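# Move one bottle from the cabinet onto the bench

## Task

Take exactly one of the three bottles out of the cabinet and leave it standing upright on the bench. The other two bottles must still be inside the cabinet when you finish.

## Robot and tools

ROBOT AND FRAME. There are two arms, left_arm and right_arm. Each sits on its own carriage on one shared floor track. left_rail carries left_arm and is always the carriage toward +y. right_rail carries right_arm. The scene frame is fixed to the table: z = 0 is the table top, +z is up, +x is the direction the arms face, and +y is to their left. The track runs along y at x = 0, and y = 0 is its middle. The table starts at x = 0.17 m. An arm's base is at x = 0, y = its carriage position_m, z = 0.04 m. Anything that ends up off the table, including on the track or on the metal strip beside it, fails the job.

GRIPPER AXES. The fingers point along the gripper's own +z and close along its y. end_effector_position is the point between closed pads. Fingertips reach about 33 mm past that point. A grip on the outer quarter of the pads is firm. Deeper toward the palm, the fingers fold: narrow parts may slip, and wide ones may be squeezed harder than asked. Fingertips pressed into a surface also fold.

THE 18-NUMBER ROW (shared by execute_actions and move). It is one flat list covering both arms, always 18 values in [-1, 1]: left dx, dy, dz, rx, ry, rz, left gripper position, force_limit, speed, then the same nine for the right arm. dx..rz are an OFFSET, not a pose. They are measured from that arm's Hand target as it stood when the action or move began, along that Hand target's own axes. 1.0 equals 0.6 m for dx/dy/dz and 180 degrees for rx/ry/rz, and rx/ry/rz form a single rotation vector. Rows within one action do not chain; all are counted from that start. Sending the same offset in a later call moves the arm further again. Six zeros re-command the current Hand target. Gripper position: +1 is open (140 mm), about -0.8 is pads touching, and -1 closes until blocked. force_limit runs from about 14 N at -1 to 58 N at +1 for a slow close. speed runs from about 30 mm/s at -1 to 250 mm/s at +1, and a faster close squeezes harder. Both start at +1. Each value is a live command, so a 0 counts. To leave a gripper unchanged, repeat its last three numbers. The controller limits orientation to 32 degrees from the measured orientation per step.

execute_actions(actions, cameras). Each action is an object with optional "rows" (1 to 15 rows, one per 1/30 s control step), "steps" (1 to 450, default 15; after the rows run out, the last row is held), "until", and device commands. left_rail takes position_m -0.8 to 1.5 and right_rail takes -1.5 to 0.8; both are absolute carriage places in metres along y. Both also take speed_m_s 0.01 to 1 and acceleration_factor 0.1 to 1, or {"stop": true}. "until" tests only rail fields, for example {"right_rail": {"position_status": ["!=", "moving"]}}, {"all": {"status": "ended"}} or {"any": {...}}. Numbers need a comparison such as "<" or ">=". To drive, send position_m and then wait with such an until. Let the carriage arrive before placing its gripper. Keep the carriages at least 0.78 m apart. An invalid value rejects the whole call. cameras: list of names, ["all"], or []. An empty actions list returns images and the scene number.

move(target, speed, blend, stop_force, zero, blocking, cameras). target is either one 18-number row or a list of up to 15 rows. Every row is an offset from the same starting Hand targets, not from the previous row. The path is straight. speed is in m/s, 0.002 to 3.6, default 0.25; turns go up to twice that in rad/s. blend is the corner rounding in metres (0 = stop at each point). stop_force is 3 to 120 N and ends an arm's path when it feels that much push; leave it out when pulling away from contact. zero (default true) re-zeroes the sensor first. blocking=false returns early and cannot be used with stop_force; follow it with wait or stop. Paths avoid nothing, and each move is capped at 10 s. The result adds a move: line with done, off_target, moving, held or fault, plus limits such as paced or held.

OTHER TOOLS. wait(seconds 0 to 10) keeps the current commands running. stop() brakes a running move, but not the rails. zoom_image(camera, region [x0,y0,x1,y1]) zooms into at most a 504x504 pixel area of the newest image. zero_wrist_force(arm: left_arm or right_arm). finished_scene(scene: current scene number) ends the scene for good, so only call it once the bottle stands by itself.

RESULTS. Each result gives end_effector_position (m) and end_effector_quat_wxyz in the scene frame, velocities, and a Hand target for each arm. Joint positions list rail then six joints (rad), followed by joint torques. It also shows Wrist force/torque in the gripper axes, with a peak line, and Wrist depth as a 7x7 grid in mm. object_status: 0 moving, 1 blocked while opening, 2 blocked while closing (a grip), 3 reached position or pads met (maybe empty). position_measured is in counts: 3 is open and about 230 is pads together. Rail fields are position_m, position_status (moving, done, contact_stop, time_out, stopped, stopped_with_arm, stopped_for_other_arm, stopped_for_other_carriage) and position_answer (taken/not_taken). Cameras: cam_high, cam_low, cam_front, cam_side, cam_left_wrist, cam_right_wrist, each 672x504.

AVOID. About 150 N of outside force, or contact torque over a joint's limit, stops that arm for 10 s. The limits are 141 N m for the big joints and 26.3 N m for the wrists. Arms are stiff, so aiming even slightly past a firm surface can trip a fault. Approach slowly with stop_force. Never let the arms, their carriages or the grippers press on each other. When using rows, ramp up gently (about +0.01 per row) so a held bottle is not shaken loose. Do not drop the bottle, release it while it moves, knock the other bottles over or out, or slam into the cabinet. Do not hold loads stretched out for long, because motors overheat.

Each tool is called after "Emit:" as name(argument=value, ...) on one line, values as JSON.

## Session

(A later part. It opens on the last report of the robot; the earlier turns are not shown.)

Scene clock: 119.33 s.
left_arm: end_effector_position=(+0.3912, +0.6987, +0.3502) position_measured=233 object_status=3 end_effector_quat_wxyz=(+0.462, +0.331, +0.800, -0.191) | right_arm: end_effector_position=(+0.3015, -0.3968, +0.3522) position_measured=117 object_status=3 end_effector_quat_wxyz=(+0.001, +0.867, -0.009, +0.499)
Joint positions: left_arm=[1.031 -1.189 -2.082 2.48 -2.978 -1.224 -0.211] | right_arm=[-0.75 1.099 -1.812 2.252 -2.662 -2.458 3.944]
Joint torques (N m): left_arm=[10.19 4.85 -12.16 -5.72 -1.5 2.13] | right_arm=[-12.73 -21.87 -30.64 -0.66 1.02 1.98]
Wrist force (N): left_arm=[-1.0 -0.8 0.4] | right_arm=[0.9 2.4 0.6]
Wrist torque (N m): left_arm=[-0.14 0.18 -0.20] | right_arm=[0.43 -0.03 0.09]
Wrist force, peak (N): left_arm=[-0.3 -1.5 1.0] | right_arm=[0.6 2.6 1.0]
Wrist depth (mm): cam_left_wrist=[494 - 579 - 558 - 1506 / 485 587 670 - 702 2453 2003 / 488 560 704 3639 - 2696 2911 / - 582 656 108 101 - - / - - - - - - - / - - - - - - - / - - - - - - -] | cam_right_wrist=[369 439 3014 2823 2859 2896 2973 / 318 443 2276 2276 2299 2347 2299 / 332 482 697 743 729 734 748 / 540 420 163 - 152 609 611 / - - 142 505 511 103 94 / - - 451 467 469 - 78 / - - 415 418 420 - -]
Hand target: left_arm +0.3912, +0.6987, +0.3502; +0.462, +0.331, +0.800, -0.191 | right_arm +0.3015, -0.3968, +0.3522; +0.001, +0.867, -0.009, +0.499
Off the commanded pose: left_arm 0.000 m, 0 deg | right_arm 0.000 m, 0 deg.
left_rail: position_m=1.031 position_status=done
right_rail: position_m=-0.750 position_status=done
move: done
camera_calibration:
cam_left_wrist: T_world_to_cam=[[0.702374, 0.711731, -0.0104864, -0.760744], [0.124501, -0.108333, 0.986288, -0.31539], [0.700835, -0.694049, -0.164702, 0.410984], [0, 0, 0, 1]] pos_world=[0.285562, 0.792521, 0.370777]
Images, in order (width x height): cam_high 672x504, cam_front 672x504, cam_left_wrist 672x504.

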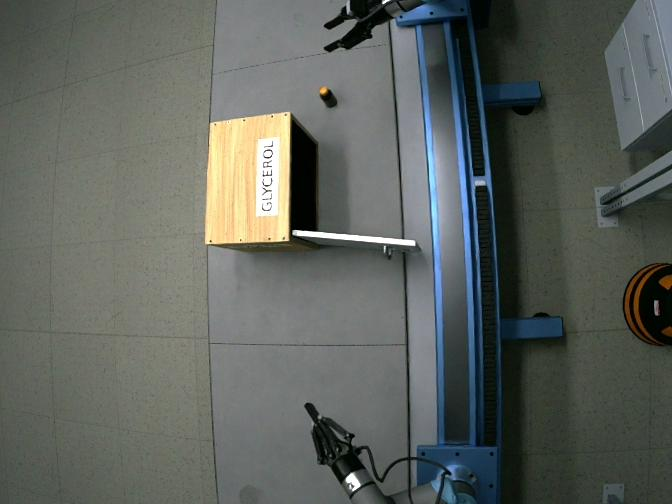

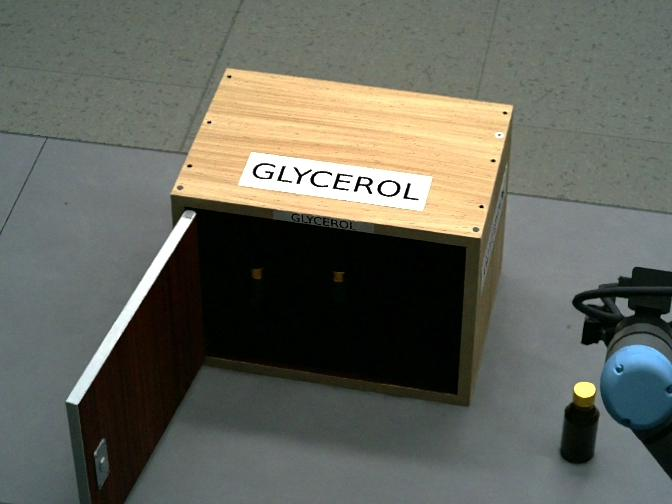

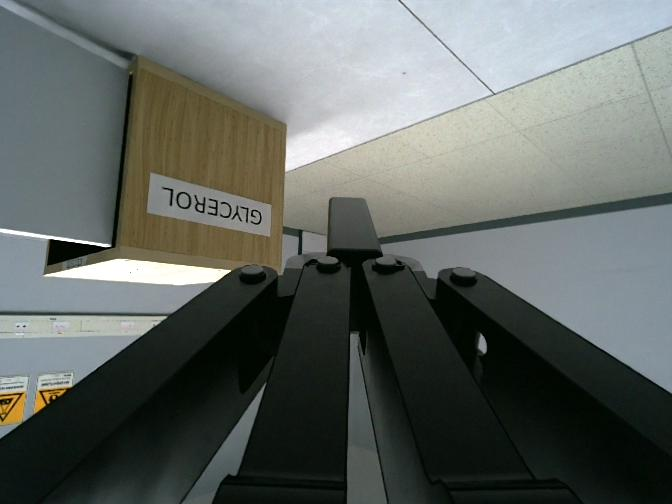

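Emit:
execute_actions(actions=[{"left_rail":{"position_m":0.9,"acceleration_factor":0.4},"steps":200,"until":{"left_rail":{"position_status":["!=","moving"]}}}])

Emit:
move(target=[0.0475,-0.5055,0.1975,0,0,0,-1,0,0,0,0,0,0,0,0,0.1,0,-1], speed=0.25, cameras=["cam_high","cam_left_wrist","cam_front"])

Scene clock: 121.47 s.
left_arm: end_effector_position=(+0.3912, +0.5672, +0.3502) position_measured=233 object_status=3 end_effector_quat_wxyz=(+0.462, +0.331, +0.800, -0.191) | right_arm: end_effector_position=(+0.3015, -0.3968, +0.3522) position_measured=117 object_status=3 end_effector_quat_wxyz=(+0.001, +0.867, -0.009, +0.499)
Joint positions: left_arm=[0.9 -1.189 -2.082 2.48 -2.979 -1.224 -0.21] | right_arm=[-0.75 1.099 -1.812 2.252 -2.662 -2.458 3.944]
Joint torques (N m): left_arm=[7.67 -5.63 -14.08 -5.08 -0.74 2.38] | right_arm=[-12.08 -22.13 -30.46 -0.67 1.06 1.87]
Wrist force (N): left_arm=[-1.0 -1.0 0.4] | right_arm=[0.9 2.3 0.4]
Wrist torque (N m): left_arm=[-0.17 0.18 -0.21] | right_arm=[0.42 -0.01 0.09]
Wrist force, peak (N): left_arm=[-1.5 -1.6 0.9] | right_arm=[0.7 2.7 0.7]
Wrist depth (mm): cam_left_wrist=[- - 496 - - - 1527 / 391 484 538 668 1775 2298 2206 / - 452 558 2481 3765 2951 2873 / - 500 517 108 - - - / - - - - - - - / - - - - - - - / - - - - - - -] | cam_right_wrist=[368 438 2823 2859 2934 2934 3014 / 316 442 2299 2230 2299 2276 2372 / 332 453 706 693 719 759 - / 535 421 166 604 153 118 623 / - - 498 523 501 104 90 / - - 450 466 - - 78 / - - 415 419 420 - -]
Hand target: left_arm +0.3912, +0.5673, +0.3502; +0.462, +0.331, +0.800, -0.191 | right_arm +0.3015, -0.3968, +0.3522; +0.001, +0.867, -0.009, +0.499
Tool commands: left_gripper/position=-1.0 left_gripper/force_limit=+0.0 left_gripper/speed=+0.0 right_gripper/position=+0.1 right_gripper/force_limit=+0.0 right_gripper/speed=-1.0
Off the commanded pose: left_arm 0.000 m, 0 deg | right_arm 0.000 m, 0 deg.
left_rail: position_m=0.900 position_status=done
right_rail: position_m=-0.750 position_status=done

Scene clock: 123.60 s.
left_arm: end_effector_position=(+0.2392, +0.2904, +0.2663) position_measured=233 object_status=3 end_effector_quat_wxyz=(+0.462, +0.331, +0.800, -0.191) | right_arm: end_effector_position=(+0.3015, -0.3968, +0.3522) position_measured=117 object_status=3 end_effector_quat_wxyz=(+0.001, +0.867, -0.009, +0.499)
Joint positions: left_arm=[0.9 -1.777 -1.464 2.23 -3.096 -0.76 -0.652] | right_arm=[-0.75 1.099 -1.812 2.252 -2.662 -2.458 3.944]
Joint torques (N m): left_arm=[10.54 -20.18 -35.11 -5.71 -0.91 2.36] | right_arm=[-12.22 -21.95 -30.48 -0.67 0.98 1.82]
Wrist force (N): left_arm=[-0.8 -1.1 0.4] | right_arm=[0.6 2.2 0.8]
Wrist torque (N m): left_arm=[-0.21 0.12 -0.20] | right_arm=[0.38 0.04 0.10]
Wrist force, peak (N): left_arm=[-0.4 -2.7 0.7] | right_arm=[0.7 2.8 0.4]
Wrist depth (mm): cam_left_wrist=[133 153 196 264 389 407 407 / 131 - 196 - 393 478 - / - - 186 250 371 530 3259 / - 149 177 108 354 543 2836 / - - - - - - - / - - - - - - - / - - - - - - -] | cam_right_wrist=[368 440 2720 2859 3055 3097 3141 / 317 440 2230 2208 2276 2323 2323 / 331 449 731 746 726 - 738 / 537 424 164 604 153 596 623 / - - 110 526 515 104 94 / - - 454 469 - - 78 / - - 414 415 417 - -]
Hand target: left_arm +0.2392, +0.2903, +0.2663; +0.462, +0.331, +0.800, -0.191 | right_arm +0.3015, -0.3968, +0.3522; +0.001, +0.867, -0.009, +0.499
Off the commanded pose: left_arm 0.000 m, 0 deg | right_arm 0.000 m, 0 deg.
left_rail: position_m=0.900 position_status=done
right_rail: position_m=-0.750 position_status=done
move: done
camera_calibration:
cam_left_wrist: T_world_to_cam=[[0.702475, 0.711631, -0.0105092, -0.364232], [0.124364, -0.108198, 0.98632, -0.257991], [0.700759, -0.694172, -0.164507, 0.220314], [0, 0, 0, 1]] pos_world=[0.133562, 0.384221, 0.286877]
Images, in order (width x height): cam_high 672x504, cam_front 672x504, cam_left_wrist 672x504.

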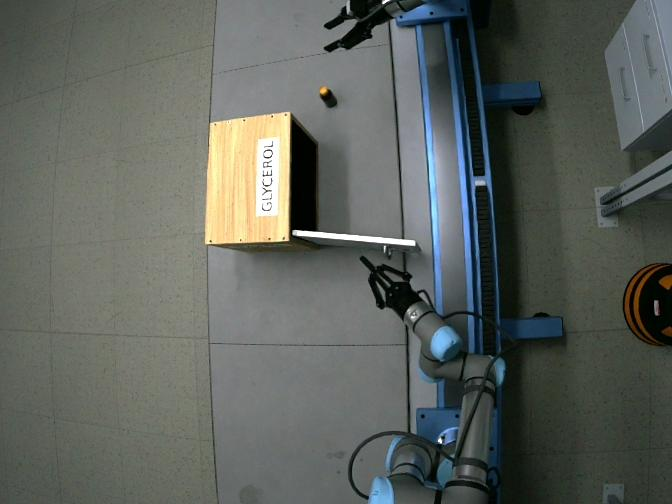

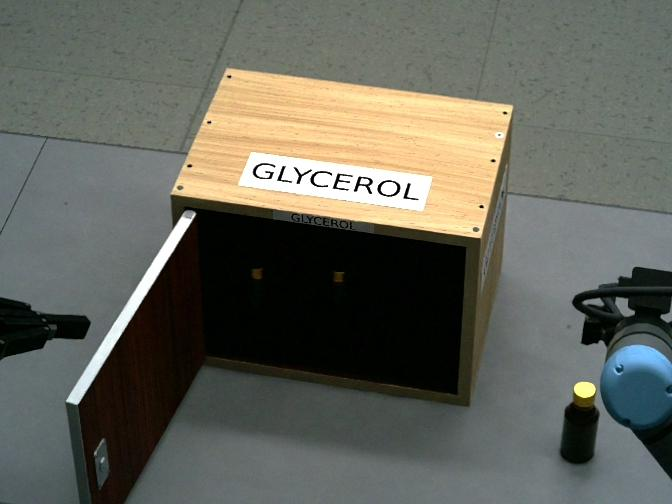

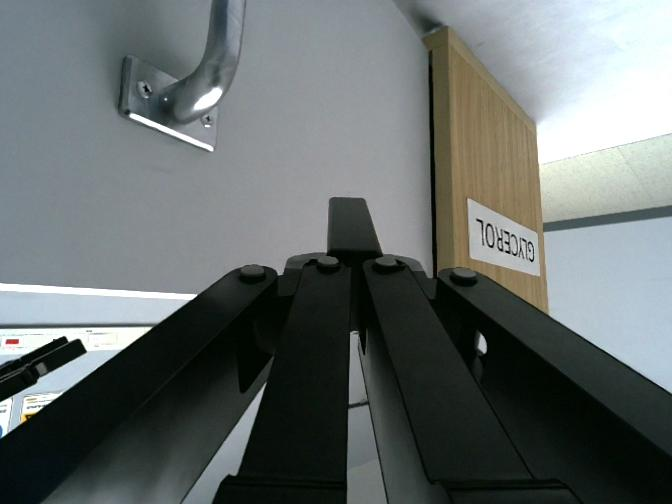

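Emit:
move(target=[[-0.0443,-0.0955,0.0765,0,0,0,-1,0,0,0,0,0,0,0,0,0.1,0,-1],[-0.0938,-0.159,0.1622,0,0,0,-1,0,0,0,0,0,0,0,0,0.1,0,-1],[-0.15,-0.1838,0.259,0,0,0,-1,0,0,0,0,0,0,0,0,0.1,0,-1],[-0.2072,-0.1708,0.358,0,0,0,-1,0,0,0,0,0,0,0,0,0.1,0,-1],[-0.2467,-0.1343,0.4263,0,0,0,-1,0,0,0,0,0,0,0,0,0.1,0,-1],[-0.2632,-0.1108,0.455,0,0,0,-1,0,0,0,0,0,0,0,0,0.1,0,-1],[-0.2745,-0.0907,0.4743,0,0,0,-1,0,0,0,0,0,0,0,0,0.1,0,-1]], speed=[0.08,0.08,0.08,0.06,0.05,0.03,0.02], blend=[0.005,0.01,0.01,0.01,0.005,0.003,0], stop_force=15, cameras=["cam_high","cam_side","cam_front"])

Scene clock: 131.50 s.
left_arm: end_effector_position=(+0.4329, +0.0193, +0.2667) position_measured=233 object_status=3 end_effector_quat_wxyz=(+0.462, +0.331, +0.800, -0.191) | right_arm: end_effector_position=(+0.3015, -0.3968, +0.3522) position_measured=117 object_status=3 end_effector_quat_wxyz=(+0.001, +0.867, -0.009, +0.499)
Joint positions: left_arm=[0.9 -1.416 -0.777 1.196 -2.94 -1.035 -0.35] | right_arm=[-0.75 1.099 -1.812 2.252 -2.662 -2.458 3.944]
Joint torques (N m): left_arm=[8.57 -56.45 -25.59 -2.92 3.21 0.39] | right_arm=[-12.47 -21.15 -29.83 -0.72 0.93 1.81]
Wrist force (N): left_arm=[8.1 -7.0 -13.4] | right_arm=[0.9 2.7 0.5]
Wrist torque (N m): left_arm=[-0.07 -0.14 -0.19] | right_arm=[0.50 -0.02 0.09]
Wrist force, peak (N): left_arm=[8.2 -7.1 -13.6] | right_arm=[0.9 2.7 0.5]
Wrist depth (mm): cam_left_wrist=[404 - 259 206 166 138 118 / - - 254 193 157 135 116 / - 884 254 187 154 134 114 / - - 242 107 148 128 114 / - - - - - - 108 / - - - - - - - / - - - - - - -] | cam_right_wrist=[369 437 2753 2859 3014 2896 3014 / 318 443 2208 2299 2276 2323 2323 / 319 486 701 701 719 724 729 / 370 422 166 606 152 609 - / - - 498 526 519 104 94 / - - 449 462 468 - 78 / - - 415 417 419 - -]
Hand target: left_arm +0.4328, +0.0193, +0.2667; +0.462, +0.332, +0.800, -0.191 | right_arm +0.3015, -0.3968, +0.3522; +0.001, +0.867, -0.009, +0.499
Off the commanded pose: left_arm 0.000 m, 0 deg | right_arm 0.000 m, 0 deg.
left_rail: position_m=0.900 position_status=done
right_rail: position_m=-0.750 position_status=done
move: contact (left_arm); path passed 6 of 7 targets
Images, in order (width x height): cam_high 672x504, cam_front 672x504, cam_side 672x504.

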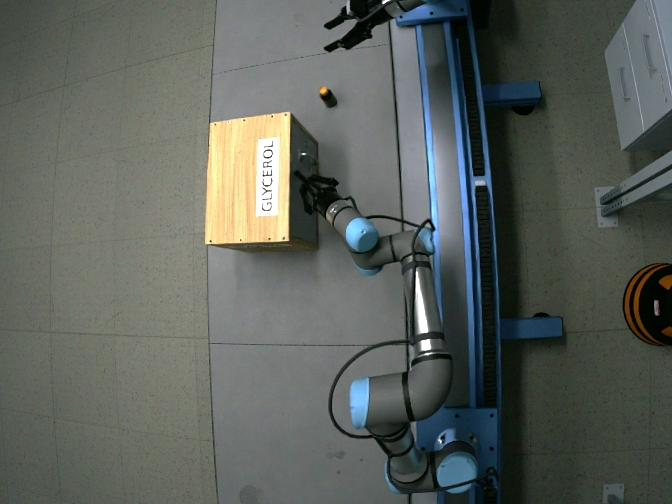

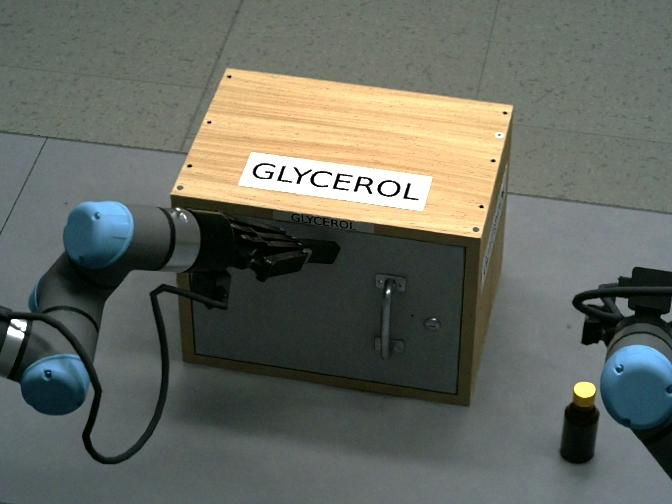

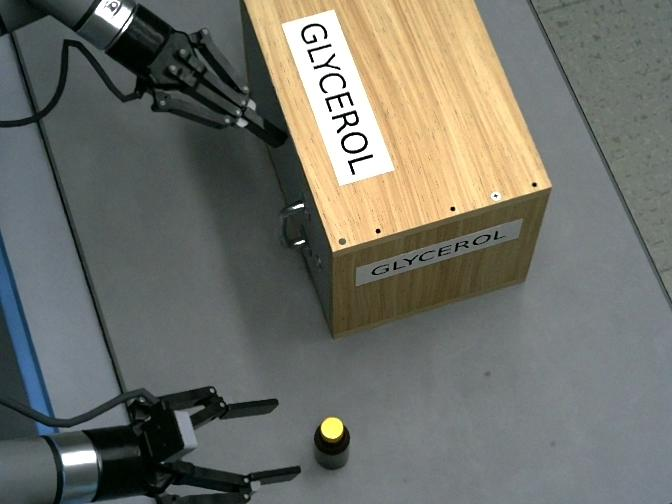

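Emit:
move(target=[0.1,-0.083,-0.173,0,0,0,-1,0,0,0,0,0,0,0,0,0.1,0,-1], speed=0.15, cameras=["cam_side","cam_front"])

Scene clock: 133.23 s.
left_arm: end_effector_position=(+0.3129, +0.0688, +0.2666) position_measured=233 object_status=3 end_effector_quat_wxyz=(+0.462, +0.332, +0.800, -0.191) | right_arm: end_effector_position=(+0.3015, -0.3968, +0.3522) position_measured=117 object_status=3 end_effector_quat_wxyz=(+0.001, +0.867, -0.009, +0.499)
Joint positions: left_arm=[0.9 -1.588 -0.966 1.522 -3.004 -0.899 -0.477] | right_arm=[-0.75 1.099 -1.812 2.252 -2.662 -2.458 3.944]
Joint torques (N m): left_arm=[-8.48 -54.55 -13.74 -5.88 2.73 -2.42] | right_arm=[-12.78 -21.02 -30.12 -0.69 0.88 1.69]
Wrist force (N): left_arm=[-0.8 -1.0 0.7] | right_arm=[0.5 2.2 0.2]
Wrist torque (N m): left_arm=[-0.22 0.09 0.01] | right_arm=[0.39 0.05 0.09]
Wrist force, peak (N): left_arm=[8.1 -7.2 -13.6] | right_arm=[0.9 2.9 1.1]
Wrist depth (mm): cam_left_wrist=[- 420 - 384 312 252 223 / 570 - - - 298 255 218 / - 962 1002 329 293 254 214 / - 1409 1206 108 274 238 213 / - - - - - - 206 / - - - - - - - / - - - - - - -] | cam_right_wrist=[368 437 2896 2859 2896 3014 2934 / 318 444 2323 2253 2299 2347 2347 / 319 449 678 736 719 726 741 / 369 418 141 613 153 618 614 / - - 508 526 517 104 89 / - - 452 463 484 - 78 / - - 426 418 408 - -]
Hand target: left_arm +0.3128, +0.0689, +0.2666; +0.462, +0.332, +0.800, -0.191 | right_arm +0.3015, -0.3968, +0.3522; +0.001, +0.867, -0.009, +0.499
Off the commanded pose: left_arm 0.000 m, 0 deg | right_arm 0.000 m, 0 deg.
left_rail: position_m=0.900 position_status=done
right_rail: position_m=-0.750 position_status=done
move: done
Images, in order (width x height): cam_front 672x504, cam_side 672x504.

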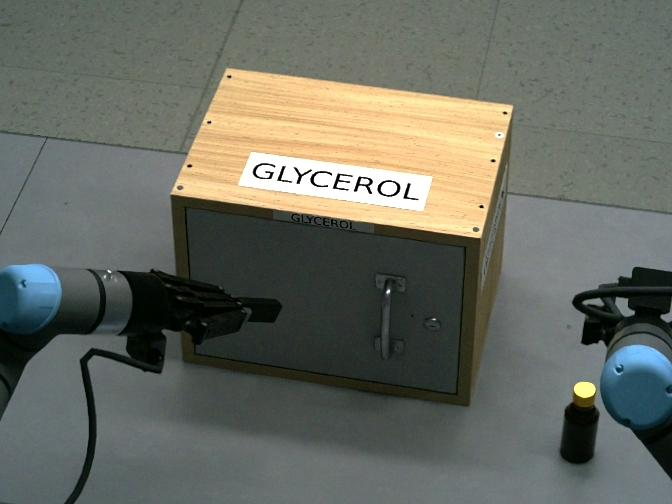

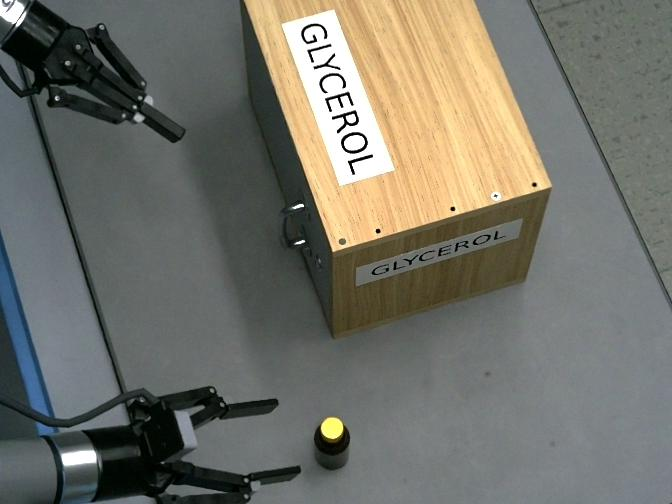

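Emit:
finished_scene(scene=1)

The scene is finished: the task was done.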